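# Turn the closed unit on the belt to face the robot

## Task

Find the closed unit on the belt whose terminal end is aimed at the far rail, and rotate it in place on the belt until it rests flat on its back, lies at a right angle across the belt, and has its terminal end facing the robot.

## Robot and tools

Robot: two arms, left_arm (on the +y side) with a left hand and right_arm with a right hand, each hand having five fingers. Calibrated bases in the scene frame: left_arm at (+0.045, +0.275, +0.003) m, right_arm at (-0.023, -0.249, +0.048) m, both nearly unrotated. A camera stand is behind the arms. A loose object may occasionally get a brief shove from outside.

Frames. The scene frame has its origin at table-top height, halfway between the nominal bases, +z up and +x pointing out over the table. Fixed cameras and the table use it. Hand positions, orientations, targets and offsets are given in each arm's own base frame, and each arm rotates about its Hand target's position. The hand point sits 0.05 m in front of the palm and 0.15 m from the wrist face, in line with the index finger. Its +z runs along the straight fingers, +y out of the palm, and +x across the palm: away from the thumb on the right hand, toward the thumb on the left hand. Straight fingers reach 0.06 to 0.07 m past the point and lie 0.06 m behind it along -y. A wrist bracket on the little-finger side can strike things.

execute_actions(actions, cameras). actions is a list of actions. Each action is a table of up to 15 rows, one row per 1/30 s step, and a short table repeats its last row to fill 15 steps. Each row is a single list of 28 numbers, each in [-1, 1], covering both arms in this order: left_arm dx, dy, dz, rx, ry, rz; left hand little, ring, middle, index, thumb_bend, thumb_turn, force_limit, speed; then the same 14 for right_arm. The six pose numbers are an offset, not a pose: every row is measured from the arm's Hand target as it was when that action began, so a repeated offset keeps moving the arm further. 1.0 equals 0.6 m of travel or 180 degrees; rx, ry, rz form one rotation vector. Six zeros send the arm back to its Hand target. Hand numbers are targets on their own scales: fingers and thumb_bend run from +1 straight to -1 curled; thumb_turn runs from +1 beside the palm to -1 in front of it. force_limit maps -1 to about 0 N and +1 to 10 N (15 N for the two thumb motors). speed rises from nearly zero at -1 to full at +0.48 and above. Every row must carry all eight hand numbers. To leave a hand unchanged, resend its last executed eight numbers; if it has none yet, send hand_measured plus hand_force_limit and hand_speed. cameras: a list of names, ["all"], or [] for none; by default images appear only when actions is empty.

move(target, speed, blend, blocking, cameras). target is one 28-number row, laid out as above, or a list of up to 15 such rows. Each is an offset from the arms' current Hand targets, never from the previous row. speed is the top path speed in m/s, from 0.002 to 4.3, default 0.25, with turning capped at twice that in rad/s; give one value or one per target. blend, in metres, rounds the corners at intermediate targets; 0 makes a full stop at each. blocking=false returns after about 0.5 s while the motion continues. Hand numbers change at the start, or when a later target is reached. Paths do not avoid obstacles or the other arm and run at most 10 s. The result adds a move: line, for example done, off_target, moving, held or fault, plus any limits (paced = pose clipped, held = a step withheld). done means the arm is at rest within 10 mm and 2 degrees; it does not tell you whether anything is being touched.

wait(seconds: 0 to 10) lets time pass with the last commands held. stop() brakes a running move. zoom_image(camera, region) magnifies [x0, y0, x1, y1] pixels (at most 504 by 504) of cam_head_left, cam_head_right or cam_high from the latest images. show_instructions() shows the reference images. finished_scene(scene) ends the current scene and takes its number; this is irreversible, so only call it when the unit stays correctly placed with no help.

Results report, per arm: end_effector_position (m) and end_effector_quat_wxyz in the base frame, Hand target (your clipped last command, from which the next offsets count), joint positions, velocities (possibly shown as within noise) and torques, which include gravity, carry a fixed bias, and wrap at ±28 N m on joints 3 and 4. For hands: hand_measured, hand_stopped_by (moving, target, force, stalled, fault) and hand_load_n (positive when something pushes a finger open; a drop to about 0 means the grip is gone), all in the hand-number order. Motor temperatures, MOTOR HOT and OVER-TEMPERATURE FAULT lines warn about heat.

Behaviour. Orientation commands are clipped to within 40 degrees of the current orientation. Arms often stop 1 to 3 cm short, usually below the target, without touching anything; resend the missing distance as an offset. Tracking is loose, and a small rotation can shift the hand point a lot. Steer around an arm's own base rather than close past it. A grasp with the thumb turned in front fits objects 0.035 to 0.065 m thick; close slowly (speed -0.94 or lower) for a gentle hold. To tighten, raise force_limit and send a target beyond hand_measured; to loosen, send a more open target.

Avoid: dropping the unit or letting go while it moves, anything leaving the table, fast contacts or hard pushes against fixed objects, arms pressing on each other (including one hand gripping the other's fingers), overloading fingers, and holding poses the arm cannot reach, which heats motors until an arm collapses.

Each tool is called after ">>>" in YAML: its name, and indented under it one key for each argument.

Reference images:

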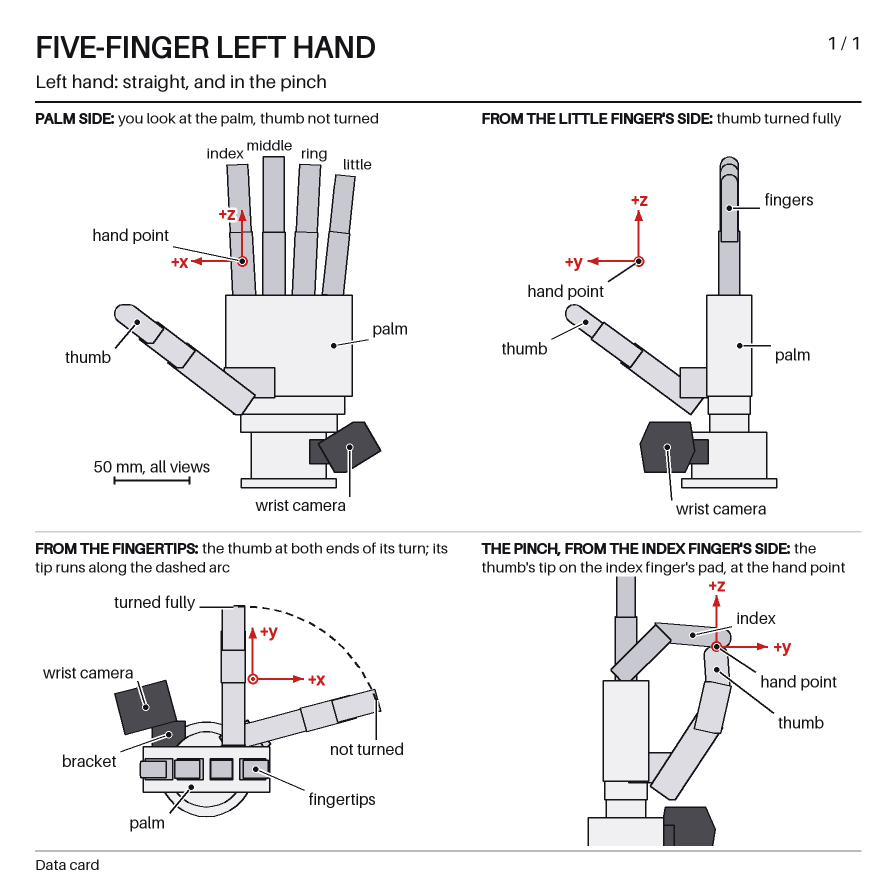

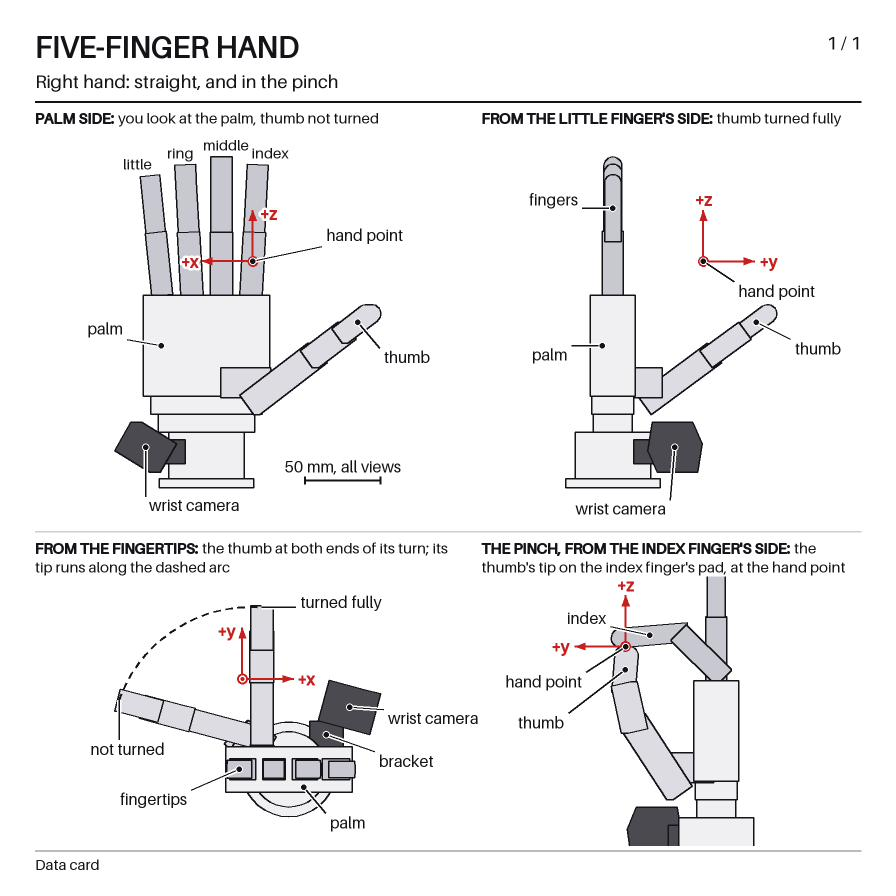

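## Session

>>> execute_actions:
  actions: []

>>> zoom_image:
  camera: "cam_head_right"
  region: [0, 120, 330, 300]

>>> zoom_image:
  camera: "cam_high"
  region: [200, 100, 500, 320]

Scene clock: 0.00 s.
left_arm: end_effector_position=(+0.5014, -0.3994, +0.1757) hand_measured=(+1.000, +1.000, +1.000, +1.000, +1.000, +1.000) hand_load_n=(+0.5, +0.0, +0.0, +0.0, +0.0, +0.0) hand_stopped_by=(target, target, target, target, target, target) hand_force_limit=0.00 hand_speed=-0.80 end_effector_quat_wxyz=(+0.757, +0.337, +0.557, -0.062) | right_arm: end_effector_position=(+0.4372, -0.3494, +0.0789) hand_measured=(+1.000, +1.000, +1.000, +1.000, +1.000, +1.000) hand_load_n=(+0.0, +0.0, +0.0, +0.0, +0.0, +0.0) hand_stopped_by=(target, target, target, target, target, target) hand_force_limit=0.00 hand_speed=-0.80 end_effector_quat_wxyz=(+0.138, -0.134, +0.980, +0.045)
Joint positions: left_arm=[-0.839 1.881 0.811 1.227 -0.21 2.066] | right_arm=[-0.863 1.919 1.554 -1.129 -0.282 0.448]
Joint velocities: within noise
Joint torques (N m): no reading
Motor temperatures (°C): left_arm=[30 28 28 24 25 22] | right_arm=[27 27 31 26 25 22]
Heat: left arm: hottest waist 30 °C; right arm: hottest elbow 31 °C.
Hand target: left_arm +0.5038, -0.4021, +0.1760; +0.758, +0.336, +0.555, -0.063 | right_arm +0.4422, -0.3552, +0.0828; +0.142, -0.135, +0.980, +0.038

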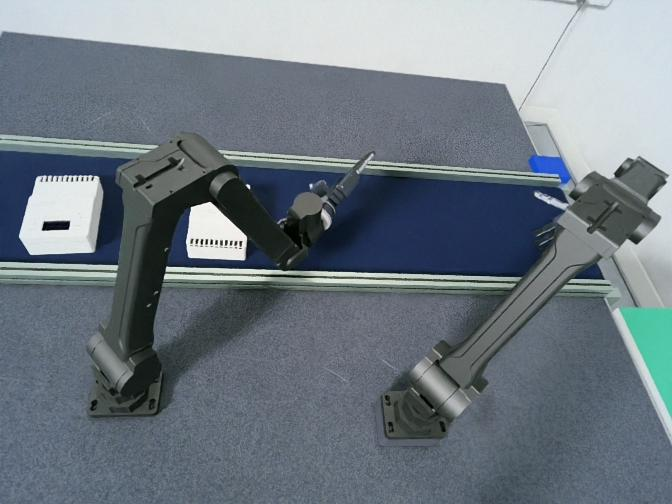

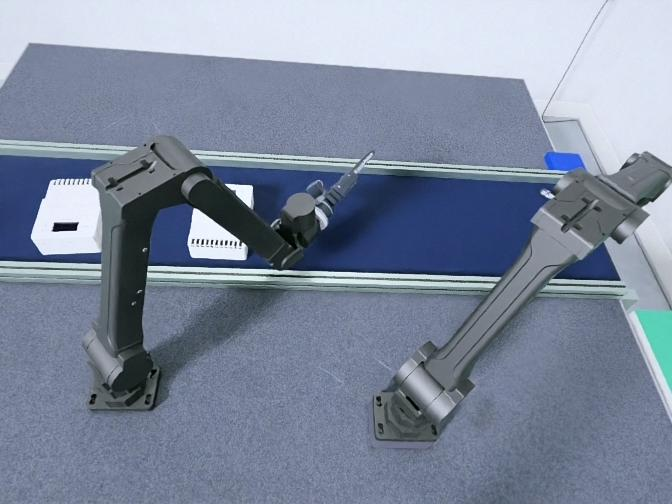

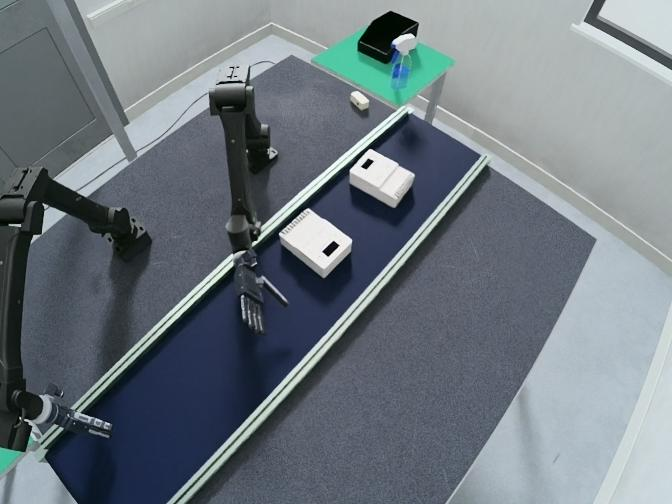

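Scaled by 1.527 from the camera's 672x504 image, which has a finer 960x720 frame.

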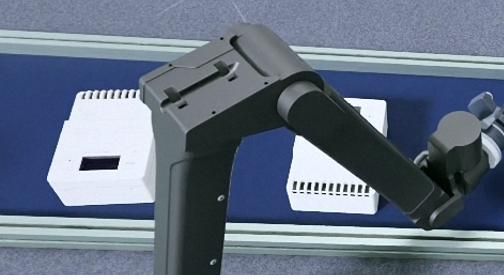

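Scaled by 1.680 from the camera's 672x504 image, which has a finer 960x720 frame.

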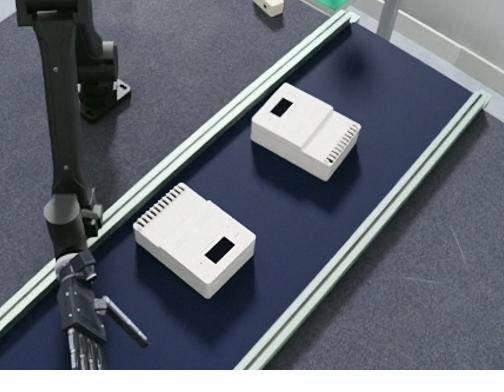

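>>> zoom_image:
  camera: "cam_head_left"
  region: [0, 150, 140, 270]

Scaled by 3.600 from the camera's 672x504 image, which has a finer 960x720 frame.

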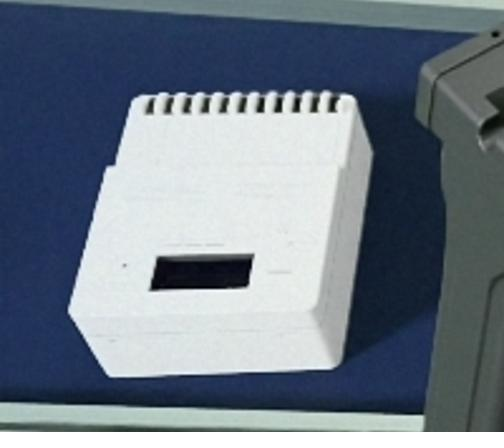

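>>> move:
  target:
    - [-0.14,0.337,0.14,0.1879,0.5233,0.1322,-1,-1,1,1,1,1,0,0, 0,0,0,0,0,0,1,1,1,1,1,1,0,-0.8]
    - [-0.24,0.537,0.14,-0.3887,0.5499,0.5438,-1,-1,1,1,1,1,0,0, 0,0,0,0,0,0,1,1,1,1,1,1,0,-0.8]
    - [-0.211,0.7185,0.12,0.6219,-0.0163,-0.4376,-1,-1,1,1,1,1,0,0, 0,0,0,0,0,0,1,1,1,1,1,1,0,-0.8]
  blend: [0.03,0.03,0]
  speed: [0.4,0.4,0.4]
  cameras: ["cam_head_left","cam_head_right","cam_high"]

>>> zoom_image:
  camera: "cam_high"
  region: [290, 100, 470, 240]

>>> zoom_image:
  camera: "cam_head_left"
  region: [0, 110, 160, 270]

Scene clock: 62.83 s.
left_arm: end_effector_position=(+0.3787, +0.0261, +0.2523) hand_measured=(-1.000, -1.000, +1.000, +1.000, +1.000, +1.000) hand_load_n=(+0.0, +0.0, +0.0, +0.0, +0.0, +0.0) hand_stopped_by=(target, target, target, target, target, target) hand_force_limit=0.00 hand_speed=0.00 end_effector_quat_wxyz=(+0.001, +0.999, +0.049, +0.000) | right_arm: end_effector_position=(+0.4372, -0.3494, +0.0789) hand_measured=(+1.000, +1.000, +1.000, +1.000, +1.000, +1.000) hand_load_n=(+0.0, +0.0, +0.0, +0.0, +0.0, +0.0) hand_stopped_by=(target, target, target, target, target, target) hand_force_limit=0.00 hand_speed=-0.80 end_effector_quat_wxyz=(+0.138, -0.134, +0.980, +0.045)
Joint positions: left_arm=[0.241 1.259 1.281 -1.593 0.002 -1.428] | right_arm=[-0.863 1.919 1.554 -1.129 -0.282 0.448]
Joint torques (N m): left_arm=[3.02 -7.12 6.89 0.58 -0.1 -0.1] | right_arm=[1.38 -19.43 10.51 0.31 -0.3 0.12]
Motor temperatures (°C): left_arm=[30 29 30 24 24 22] | right_arm=[26 31 38 26 25 22]
Heat: left arm: hottest waist 30 °C; right arm: hottest elbow 38 °C.
Hand target: left_arm +0.3771, +0.0291, +0.2481; +0.001, +0.998, +0.057, +0.000 | right_arm +0.4422, -0.3552, +0.0828; +0.142, -0.135, +0.980, +0.038
Off the commanded pose: left_arm 0.005 m, 1 deg | right_arm 0.009 m, 1 deg.
move: done

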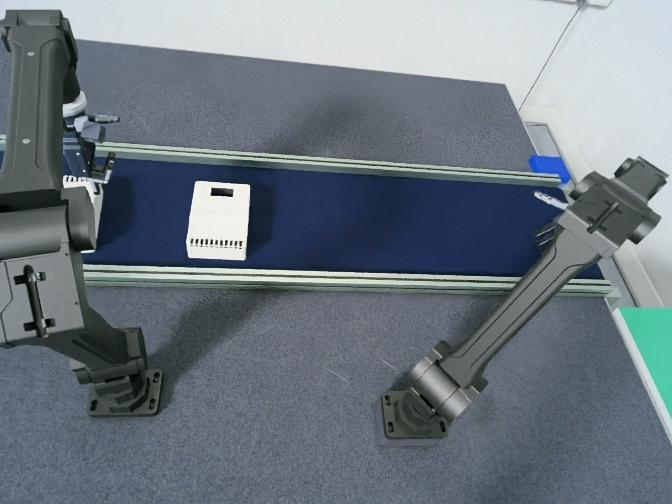

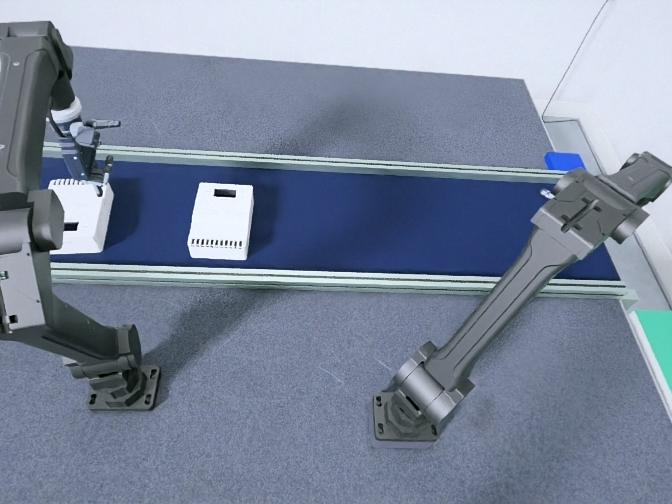

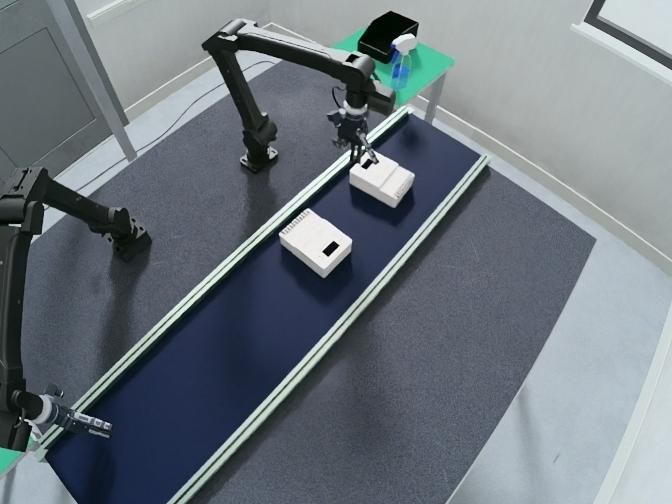

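Scaled by 2.800 from the camera's 672x504 image, which has a finer 960x720 frame.

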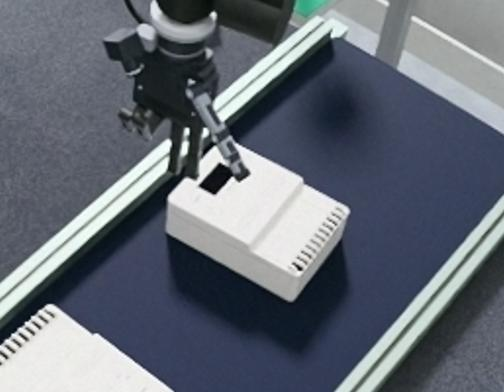

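Scaled by 3.150 from the camera's 672x504 image, which has a finer 960x720 frame.

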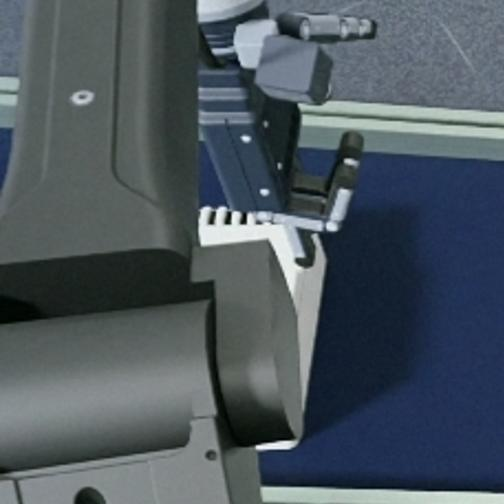

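>>> move:
  target:
    - [0,0,-0.25,0,0,0,-1,-1,1,1,1,1,0,0, 0,0,0,0,0,0,1,1,1,1,1,1,0,-0.8]
    - [-0.005,0.042,-0.252,0,0,0,-1,-1,1,1,1,1,0,0, 0,0,0,0,0,0,1,1,1,1,1,1,0,-0.8]
    - [-0.087,0.132,-0.252,0,0,-0.119,-1,-1,1,1,1,1,0,0, 0,0,0,0,0,0,1,1,1,1,1,1,0,-0.8]
  blend: [0.005,0.01,0]
  speed: [0.15,0.06,0.07]
  cameras: ["cam_head_left","cam_head_right","cam_high"]

>>> zoom_image:
  camera: "cam_high"
  region: [290, 100, 470, 240]

>>> zoom_image:
  camera: "cam_head_right"
  region: [0, 120, 160, 280]

Scene clock: 73.23 s.
left_arm: end_effector_position=(+0.3244, +0.1027, +0.1017) hand_measured=(-1.000, -1.000, +1.000, +1.000, +1.000, +1.000) hand_load_n=(+0.0, +0.5, +0.0, +0.0, +0.0, +0.0) hand_stopped_by=(target, target, target, target, target, target) hand_force_limit=0.00 hand_speed=0.00 end_effector_quat_wxyz=(+0.000, +0.991, -0.131, +0.003) | right_arm: end_effector_position=(+0.4372, -0.3494, +0.0789) hand_measured=(+1.000, +1.000, +1.000, +1.000, +1.000, +1.000) hand_load_n=(+0.0, +0.0, +0.0, +0.5, +0.0, +0.0) hand_stopped_by=(target, target, target, target, target, target) hand_force_limit=0.00 hand_speed=-0.80 end_effector_quat_wxyz=(+0.138, -0.134, +0.980, +0.045)
Joint positions: left_arm=[0.501 1.333 0.944 -1.177 0.003 -0.806] | right_arm=[-0.863 1.919 1.554 -1.129 -0.282 0.448]
Joint torques (N m): left_arm=[3.25 -5.89 7.6 0.55 -0.13 0.09] | right_arm=[0.5 -18.43 10.33 0.23 -0.37 0.07]
Heat: left arm: hottest elbow 31 °C; right arm: hottest elbow 39 °C.
Hand target: left_arm +0.3250, +0.1083, +0.0969; +0.001, +0.992, -0.130, +0.000 | right_arm +0.4422, -0.3552, +0.0828; +0.142, -0.135, +0.980, +0.038
Off the commanded pose: left_arm 0.007 m, 0 deg | right_arm 0.009 m, 1 deg.
move: done

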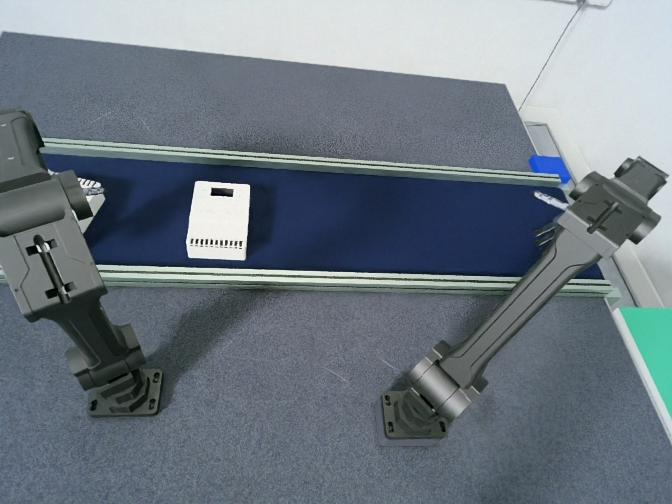

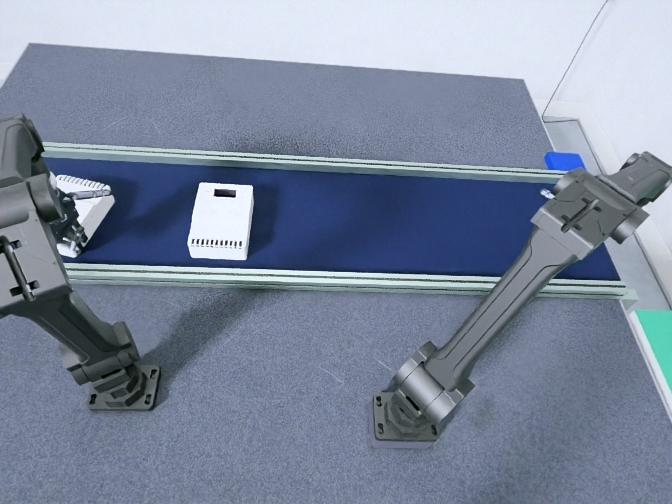

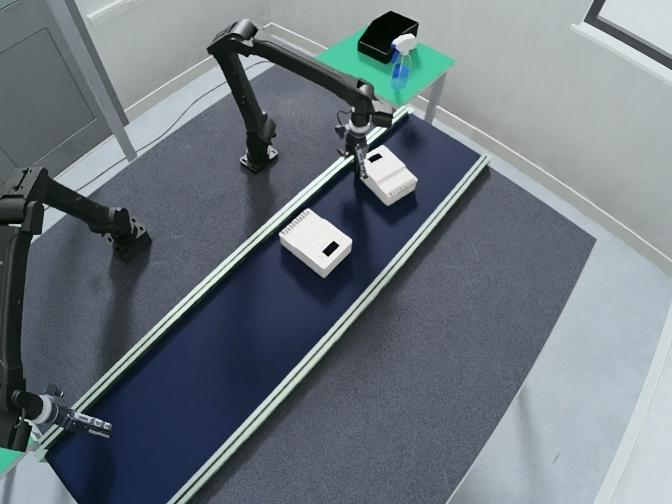

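Scaled by 2.800 from the camera's 672x504 image, which has a finer 960x720 frame.

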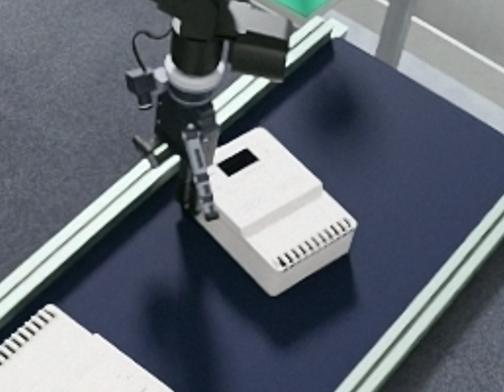

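Scaled by 3.150 from the camera's 672x504 image, which has a finer 960x720 frame.

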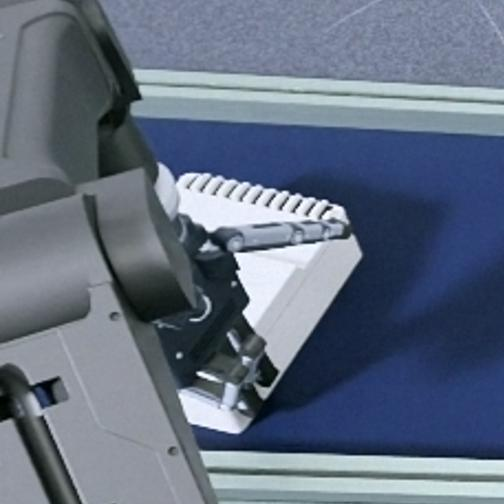

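>>> move:
  target:
    - [-0.04,0.105,0,0,0,-0.111,-1,-1,1,1,1,1,0,0, 0,0,0,0,0,0,1,1,1,1,1,1,0,-0.8]
    - [-0.043,0.218,0,0,0,-0.222,-1,-1,1,1,1,1,0,0, 0,0,0,0,0,0,1,1,1,1,1,1,0,-0.8]
  blend: [0.02,0]
  speed: [0.07,0.07]
  cameras: ["cam_head_left","cam_head_right","cam_high"]

>>> zoom_image:
  camera: "cam_high"
  region: [290, 100, 470, 240]

>>> zoom_image:
  camera: "cam_head_right"
  region: [0, 120, 160, 280]

Scene clock: 82.87 s.
left_arm: end_effector_position=(+0.2887, +0.2219, +0.0906) hand_measured=(-1.000, -1.000, +1.000, +1.000, +1.000, +1.000) hand_load_n=(+0.5, +0.0, -0.5, +0.0, +0.0, +0.0) hand_stopped_by=(target, target, target, target, target, target) hand_force_limit=0.00 hand_speed=0.00 end_effector_quat_wxyz=(+0.012, +0.887, -0.463, -0.003) | right_arm: end_effector_position=(+0.4372, -0.3494, +0.0789) hand_measured=(+1.000, +1.000, +1.000, +1.000, +1.000, +1.000) hand_load_n=(+0.0, +0.0, +0.0, +0.0, +0.0, +0.0) hand_stopped_by=(target, target, target, target, target, target) hand_force_limit=0.00 hand_speed=-0.80 end_effector_quat_wxyz=(+0.138, -0.134, +0.980, +0.045)
Joint positions: left_arm=[0.723 1.554 1.141 -1.183 0.003 0.114] | right_arm=[-0.863 1.919 1.554 -1.129 -0.282 0.448]
Joint torques (N m): left_arm=[3.49 -8.59 11.1 0.01 -0.2 0.08] | right_arm=[-0.03 -19.08 10.51 0.03 -0.35 0.08]
Heat: left arm: hottest elbow 32 °C; right arm: hottest elbow 39 °C.
Hand target: left_arm +0.2991, +0.2391, +0.0968; +0.001, +0.888, -0.460, +0.000 | right_arm +0.4422, -0.3552, +0.0828; +0.142, -0.135, +0.980, +0.038
Off the commanded pose: left_arm 0.021 m, 1 deg | right_arm 0.009 m, 1 deg.
move: off_target (left_arm)

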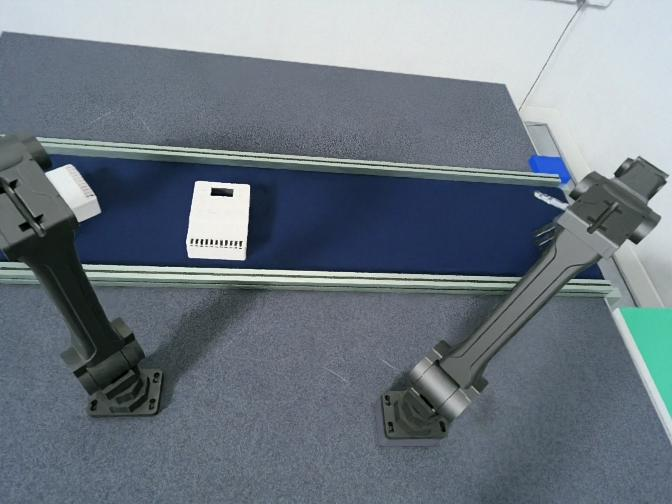

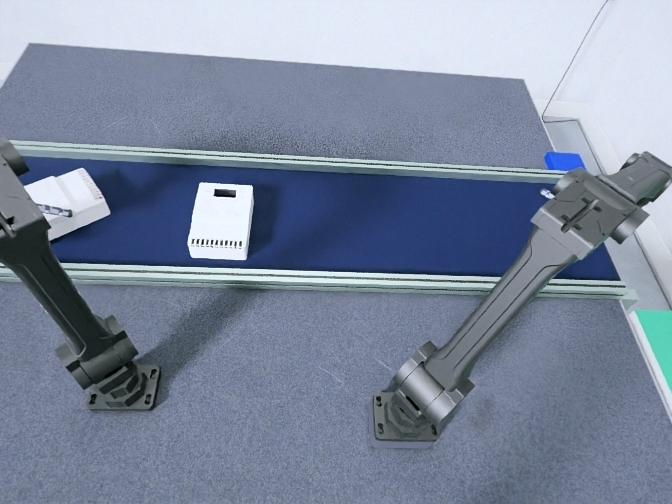

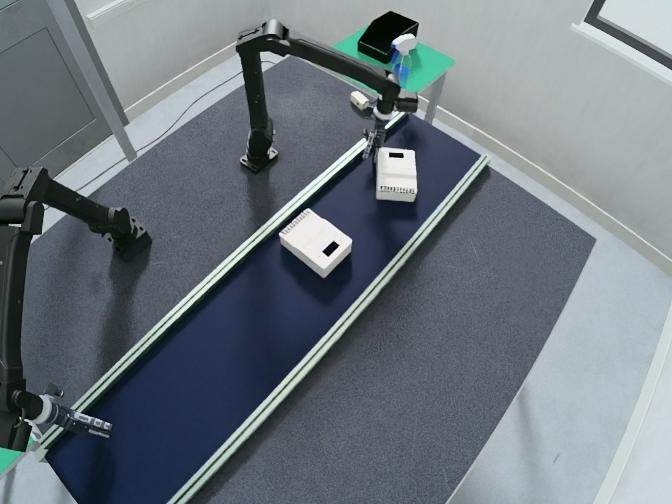

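Scaled by 2.800 from the camera's 672x504 image, which has a finer 960x720 frame.

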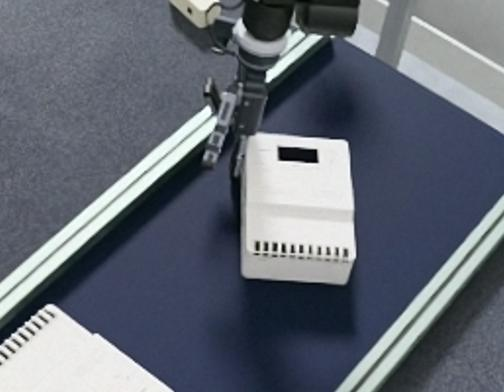

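Scaled by 3.150 from the camera's 672x504 image, which has a finer 960x720 frame.

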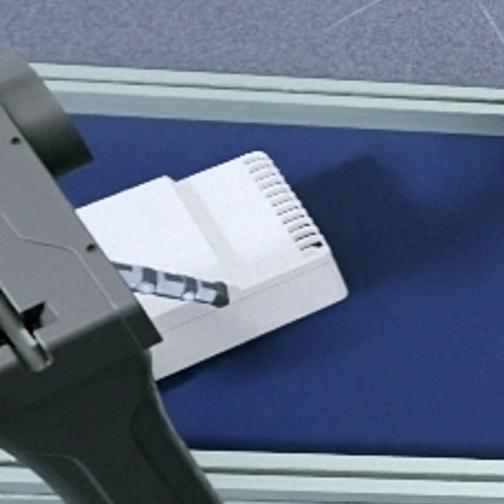

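>>> move:
  target:
    - [0.037,0.107,0.005,0,0,-0.111,-1,-1,1,1,1,1,0,0, 0,0,0,0,0,0,1,1,1,1,1,1,0,-0.8]
    - [0.087,0.175,0.008,0,0,-0.194,-1,-1,1,1,1,1,0,0, 0,0,0,0,0,0,1,1,1,1,1,1,0,-0.8]
    - [0.132,0.212,0.008,0,0,-0.25,-1,-1,1,1,1,1,0,0, 0,0,0,0,0,0,1,1,1,1,1,1,0,-0.8]
  blend: [0.02,0.02,0]
  speed: [0.07,0.07,0.07]
  cameras: ["cam_head_left","cam_head_right","cam_high"]

>>> zoom_image:
  camera: "cam_high"
  region: [290, 100, 470, 240]

>>> zoom_image:
  camera: "cam_head_right"
  region: [0, 120, 160, 280]

Scene clock: 95.33 s.
left_arm: end_effector_position=(+0.3620, +0.3600, +0.0990) hand_measured=(-1.000, -1.000, +1.000, +1.000, +1.000, +1.000) hand_load_n=(+0.0, +0.0, +0.0, +0.0, -0.5, +0.0) hand_stopped_by=(target, target, target, target, target, target) hand_force_limit=0.00 hand_speed=0.00 end_effector_quat_wxyz=(-0.008, -0.652, +0.758, +0.000) | right_arm: end_effector_position=(+0.4372, -0.3494, +0.0789) hand_measured=(+1.000, +1.000, +1.000, +1.000, +1.000, +1.000) hand_load_n=(+0.0, +0.0, +0.0, +0.0, +0.0, +0.0) hand_stopped_by=(target, target, target, target, target, target) hand_force_limit=0.00 hand_speed=-0.80 end_effector_quat_wxyz=(+0.138, -0.134, +0.980, +0.045)
Joint positions: left_arm=[0.73 1.898 1.63 -1.319 -0.001 0.881] | right_arm=[-0.863 1.919 1.554 -1.129 -0.282 0.448]
Joint torques (N m): left_arm=[1.55 -13.57 11.66 -0.1 -0.13 0.07] | right_arm=[0.26 -17.61 10.41 0.2 -0.4 0.06]
Heat: left arm: hottest elbow 34 °C; right arm: hottest elbow 39 °C.
Hand target: left_arm +0.3784, +0.3663, +0.1016; -0.001, -0.644, +0.765, +0.001 | right_arm +0.4422, -0.3552, +0.0828; +0.142, -0.135, +0.980, +0.038
Off the commanded pose: left_arm 0.018 m, 1 deg | right_arm 0.009 m, 1 deg.
move: off_target (left_arm)

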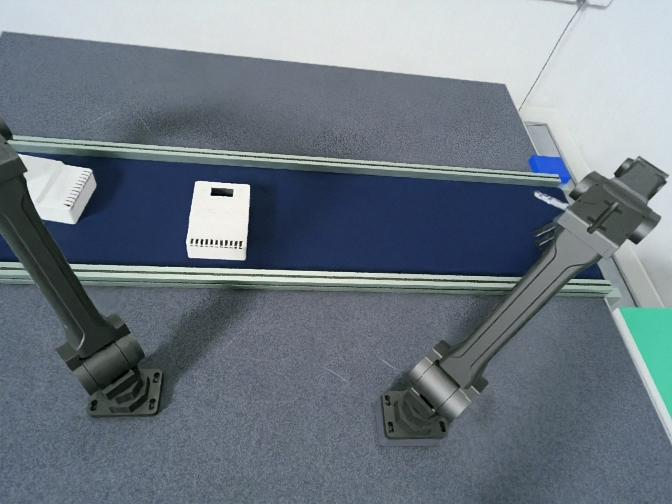

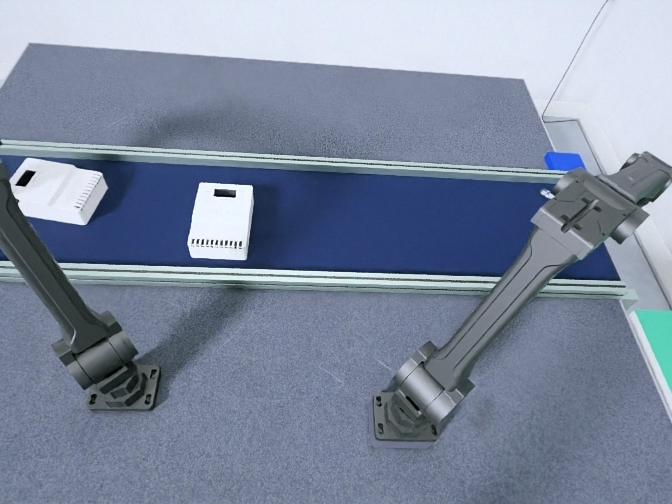

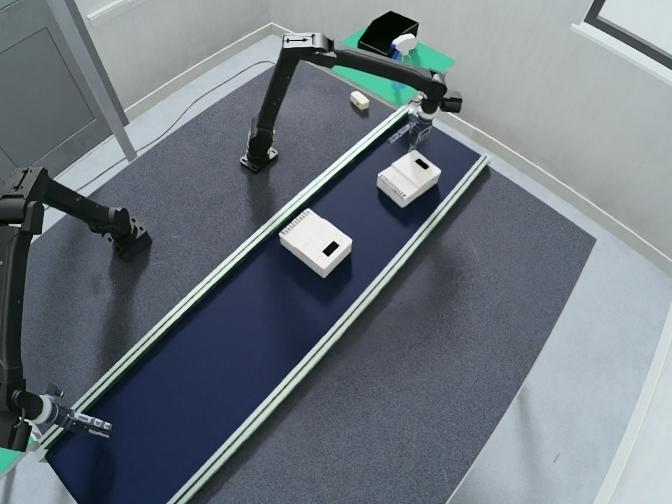

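Scaled by 2.800 from the camera's 672x504 image, which has a finer 960x720 frame.

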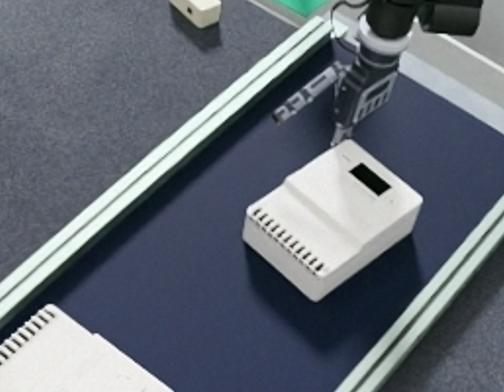

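Scaled by 3.150 from the camera's 672x504 image, which has a finer 960x720 frame.

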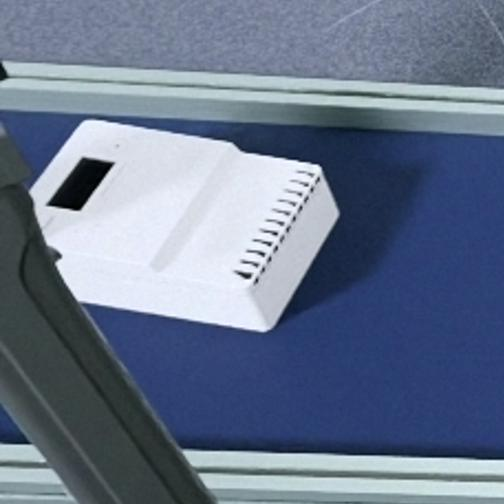

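>>> move:
  target:
    - [-0.06,0.01,0.01,0,0,0,-1,-1,1,1,1,1,0,0, 0,0,0,0,0,0,1,1,1,1,1,1,0,-0.8]
    - [-0.04,0.01,0.2,0,0,0,-1,-1,1,1,1,1,0,0, 0,0,0,0,0,0,1,1,1,1,1,1,0,-0.8]
    - [0.232,-0.3,0.2,0,0,0.02,-1,-1,1,1,1,1,0,0, 0,0,0,0,0,0,1,1,1,1,1,1,0,-0.8]
    - [0.232,-0.3,-0.02,0,0,0.02,-1,-1,1,1,1,1,0,0, 0,0,0,0,0,0,1,1,1,1,1,1,0,-0.8]
  blend: [0.01,0.03,0.01,0]
  speed: [0.12,0.25,0.25,0.13]
  cameras: ["cam_head_left","cam_head_right","cam_high"]

>>> zoom_image:
  camera: "cam_high"
  region: [290, 100, 470, 240]

>>> zoom_image:
  camera: "cam_head_right"
  region: [0, 120, 160, 280]

Scene clock: 114.60 s.
left_arm: end_effector_position=(+0.5208, +0.1819, +0.1028) hand_measured=(-1.000, -1.000, +1.000, +1.000, +1.000, +1.000) hand_load_n=(+0.0, +0.0, +0.0, +0.0, +0.0, +0.0) hand_stopped_by=(target, target, target, target, target, target) hand_force_limit=0.00 hand_speed=0.00 end_effector_quat_wxyz=(+0.008, -0.661, +0.750, -0.004) | right_arm: end_effector_position=(+0.4372, -0.3494, +0.0789) hand_measured=(+1.000, +1.000, +1.000, +1.000, +1.000, +1.000) hand_load_n=(+0.0, +0.0, +0.0, +0.0, +0.0, +0.0) hand_stopped_by=(target, target, target, target, target, target) hand_force_limit=0.00 hand_speed=-0.80 end_effector_quat_wxyz=(+0.138, -0.134, +0.980, +0.045)
Joint positions: left_arm=[0.338 1.997 1.799 -1.355 0.001 0.465] | right_arm=[-0.863 1.919 1.554 -1.129 -0.282 0.448]
Joint torques (N m): left_arm=[3.19 -15.68 7.06 0.53 -0.15 -0.11] | right_arm=[0.26 -18.73 10.54 0.12 -0.34 0.14]
Motor temperatures (°C): left_arm=[30 31 35 24 24 22] | right_arm=[26 31 40 26 25 22]
Heat: left arm: hottest elbow 35 °C; right arm: hottest elbow 40 °C.
Hand target: left_arm +0.5177, +0.1863, +0.0898; +0.000, -0.668, +0.744, +0.000 | right_arm +0.4422, -0.3552, +0.0828; +0.142, -0.135, +0.980, +0.038
Off the commanded pose: left_arm 0.014 m, 1 deg | right_arm 0.009 m, 1 deg.
move: off_target (left_arm)

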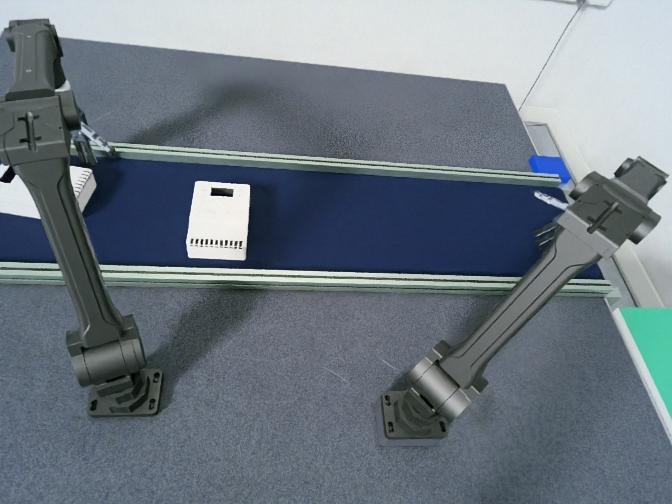

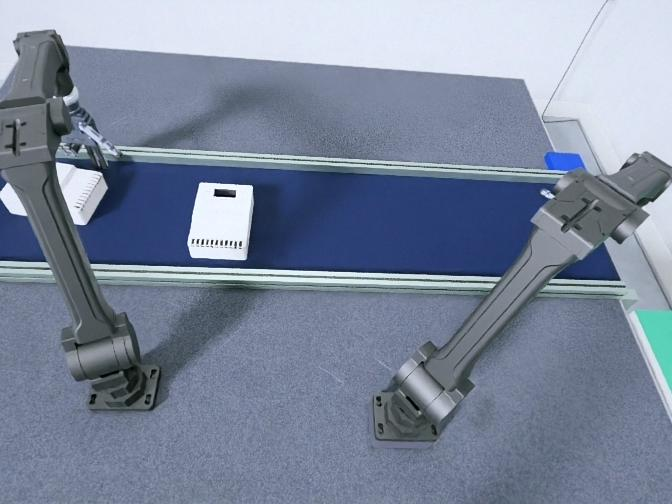

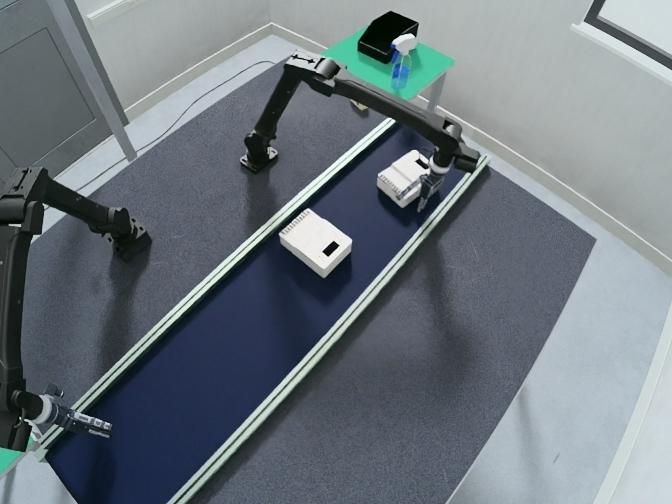

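Scaled by 2.800 from the camera's 672x504 image, which has a finer 960x720 frame.

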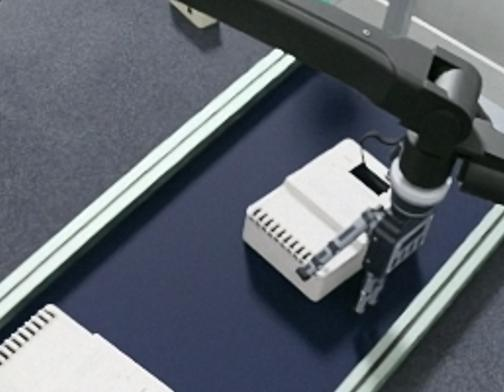

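Scaled by 3.150 from the camera's 672x504 image, which has a finer 960x720 frame.

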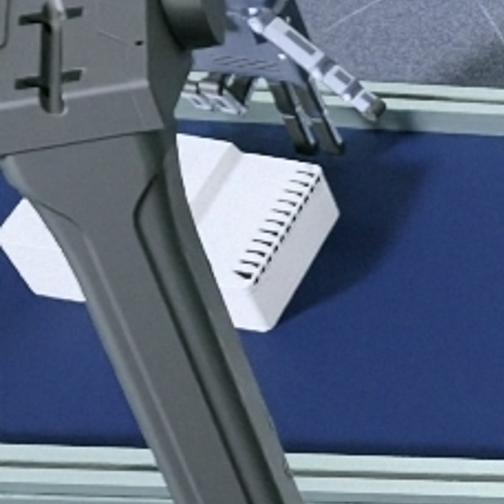

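>>> move:
  target:
    - [-0.03,0.022,0,0,0,0,-1,-1,1,1,1,1,0,0, 0,0,0,0,0,0,1,1,1,1,1,1,0,-0.8]
    - [-0.1,0.026,-0.003,0,0,-0.09,-1,-1,1,1,1,1,0,0, 0,0,0,0,0,0,1,1,1,1,1,1,0,-0.8]
    - [-0.16,0.038,-0.003,0,0,-0.16,-1,-1,1,1,1,1,0,0, 0,0,0,0,0,0,1,1,1,1,1,1,0,-0.8]
  blend: [0.005,0.02,0]
  speed: [0.07,0.07,0.07]
  cameras: ["cam_head_left","cam_head_right","cam_high"]

>>> zoom_image:
  camera: "cam_high"
  region: [290, 100, 470, 240]

>>> zoom_image:
  camera: "cam_head_right"
  region: [0, 120, 160, 280]

Scene clock: 123.83 s.
left_arm: end_effector_position=(+0.4287, +0.2039, +0.0912) hand_measured=(-1.000, -1.000, +1.000, +1.000, +1.000, +1.000) hand_load_n=(+0.0, +0.0, +0.0, +0.0, +0.0, +0.0) hand_stopped_by=(target, target, target, target, target, target) hand_force_limit=0.00 hand_speed=0.00 end_effector_quat_wxyz=(+0.002, -0.459, +0.888, +0.000) | right_arm: end_effector_position=(+0.4372, -0.3494, +0.0789) hand_measured=(+1.000, +1.000, +1.000, +1.000, +1.000, +1.000) hand_load_n=(+0.0, +0.0, +0.0, +0.0, +0.0, +0.0) hand_stopped_by=(target, target, target, target, target, target) hand_force_limit=0.00 hand_speed=-0.80 end_effector_quat_wxyz=(+0.138, -0.134, +0.980, +0.045)
Joint positions: left_arm=[0.374 1.79 1.454 -1.231 0 0.991] | right_arm=[-0.863 1.919 1.554 -1.129 -0.282 0.448]
Joint torques (N m): left_arm=[3.43 -14.04 6.24 0.39 -0.18 0.08] | right_arm=[1.2 -18.55 10.55 0.23 -0.29 0.06]
Heat: left arm: hottest elbow 34 °C; right arm: hottest elbow 40 °C.
Hand target: left_arm +0.4216, +0.2091, +0.0879; +0.000, -0.461, +0.887, +0.001 | right_arm +0.4422, -0.3552, +0.0828; +0.142, -0.135, +0.980, +0.038
Off the commanded pose: left_arm 0.009 m, 0 deg | right_arm 0.009 m, 1 deg.
move: done

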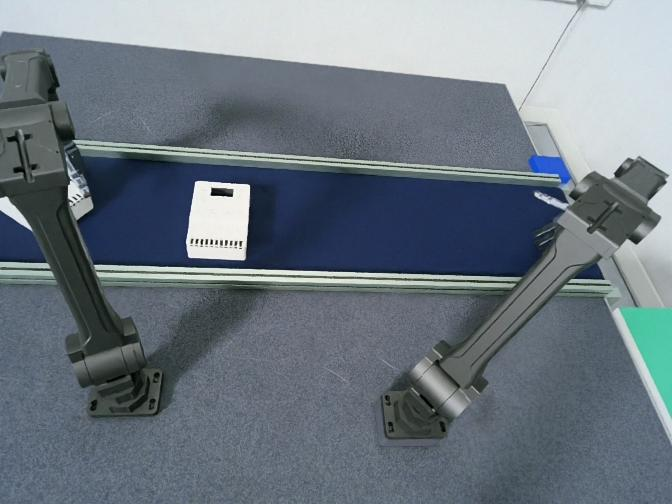

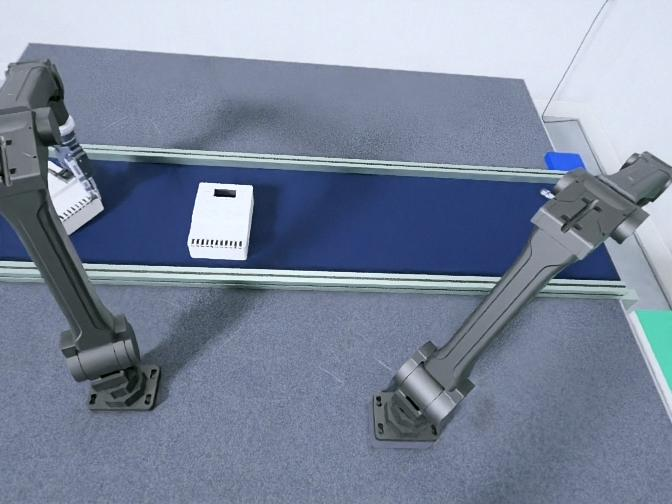

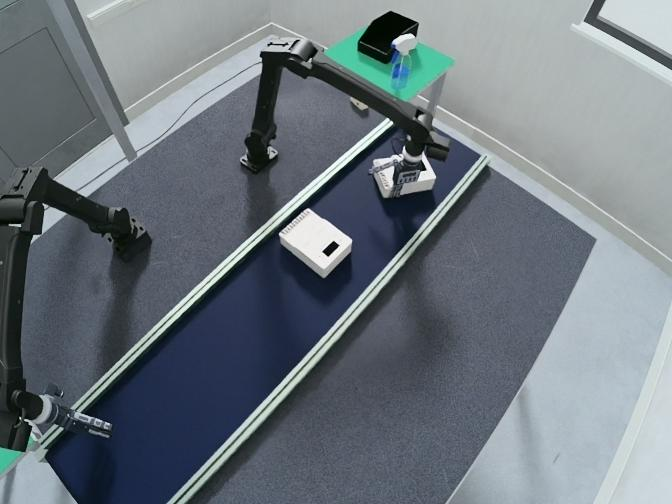

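Scaled by 2.800 from the camera's 672x504 image, which has a finer 960x720 frame.

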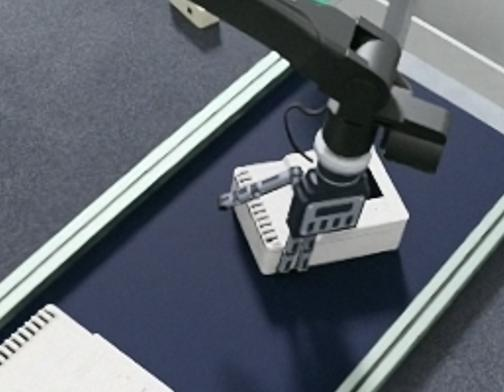

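Scaled by 3.150 from the camera's 672x504 image, which has a finer 960x720 frame.

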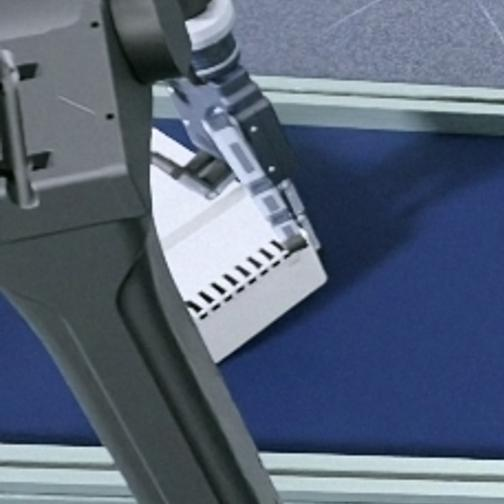

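>>> move:
  target:
    - [0.05,-0.035,0.01,0,0,0,-1,-1,1,1,1,1,0,0, 0,0,0,0,0,0,1,1,1,1,1,1,0,-0.8]
    - [0.03,-0.01,0.22,0,0,0,-1,-1,1,1,1,1,0,0, 0,0,0,0,0,0,1,1,1,1,1,1,0,-0.8]
    - [-0.126,0.331,0.22,0,0,0.011,-1,-1,1,1,1,1,0,0, 0,0,0,0,0,0,1,1,1,1,1,1,0,-0.8]
    - [-0.126,0.331,0.015,0,0,0.011,-1,-1,1,1,1,1,0,0, 0,0,0,0,0,0,1,1,1,1,1,1,0,-0.8]
  blend: [0.01,0.03,0.01,0]
  speed: [0.12,0.25,0.25,0.13]
  cameras: ["cam_head_left","cam_head_right","cam_high"]

>>> zoom_image:
  camera: "cam_high"
  region: [290, 100, 470, 240]

>>> zoom_image:
  camera: "cam_head_right"
  region: [0, 120, 160, 280]

Scene clock: 134.30 s.
left_arm: end_effector_position=(+0.3429, +0.4118, +0.1090) hand_measured=(-1.000, -1.000, +1.000, +1.000, +1.000, +1.000) hand_load_n=(+0.0, +0.0, +0.0, +0.0, +0.0, +0.0) hand_stopped_by=(target, target, target, target, target, target) hand_force_limit=0.00 hand_speed=0.00 end_effector_quat_wxyz=(+0.008, -0.484, +0.875, +0.004) | right_arm: end_effector_position=(+0.4372, -0.3494, +0.0789) hand_measured=(+1.000, +1.000, +1.000, +1.000, +1.000, +1.000) hand_load_n=(+0.0, -0.5, +0.0, +0.0, +0.0, +0.0) hand_stopped_by=(target, target, target, target, target, target) hand_force_limit=0.00 hand_speed=-0.80 end_effector_quat_wxyz=(+0.138, -0.134, +0.980, +0.045)
Joint positions: left_arm=[0.78 1.881 1.636 -1.309 -0.003 1.339] | right_arm=[-0.863 1.919 1.554 -1.129 -0.282 0.448]
Joint torques (N m): left_arm=[1.9 -14.33 6.99 0.53 -0.1 0.09] | right_arm=[0.91 -17.96 10.54 0.16 -0.32 0.09]
Heat: left arm: hottest elbow 34 °C; right arm: hottest elbow 40 °C.
Hand target: left_arm +0.3459, +0.4078, +0.0969; +0.000, -0.477, +0.879, +0.001 | right_arm +0.4422, -0.3552, +0.0828; +0.142, -0.135, +0.980, +0.038
Off the commanded pose: left_arm 0.013 m, 1 deg | right_arm 0.009 m, 1 deg.
move: off_target (left_arm)

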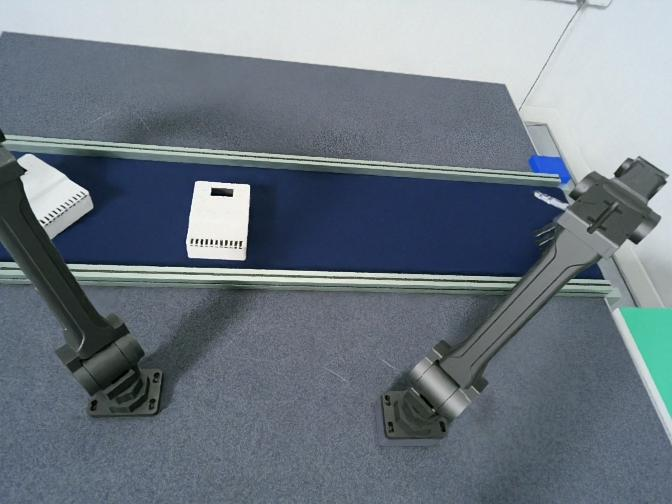

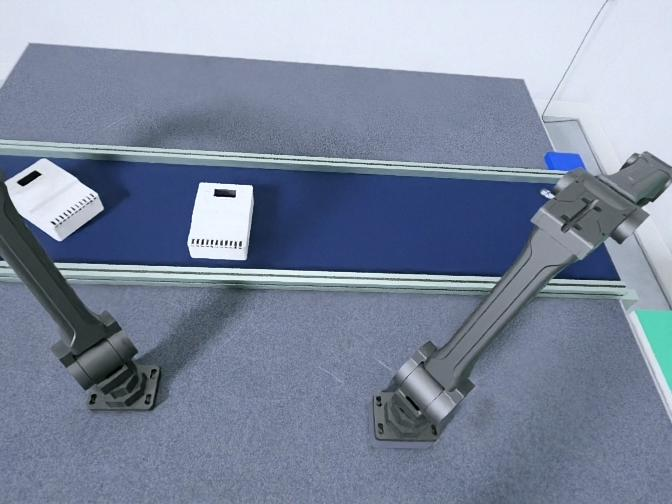

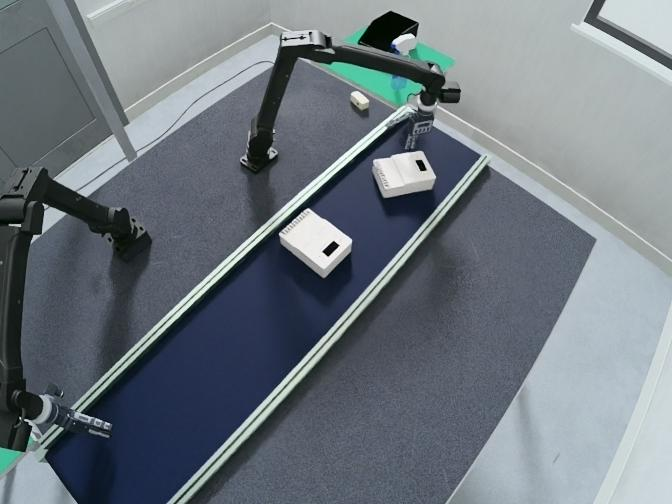

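Scaled by 2.800 from the camera's 672x504 image, which has a finer 960x720 frame.

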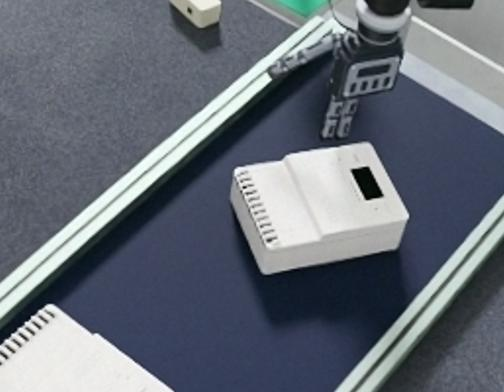

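Scaled by 3.150 from the camera's 672x504 image, which has a finer 960x720 frame.

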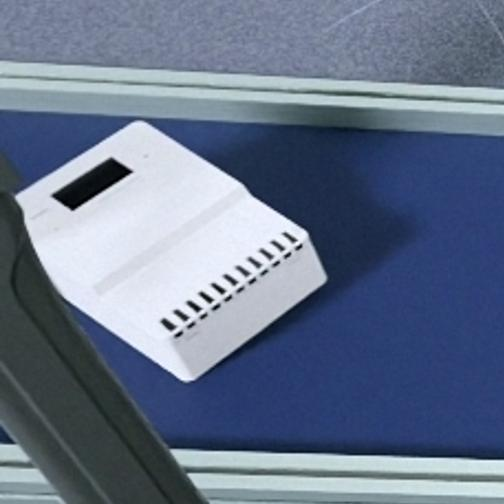

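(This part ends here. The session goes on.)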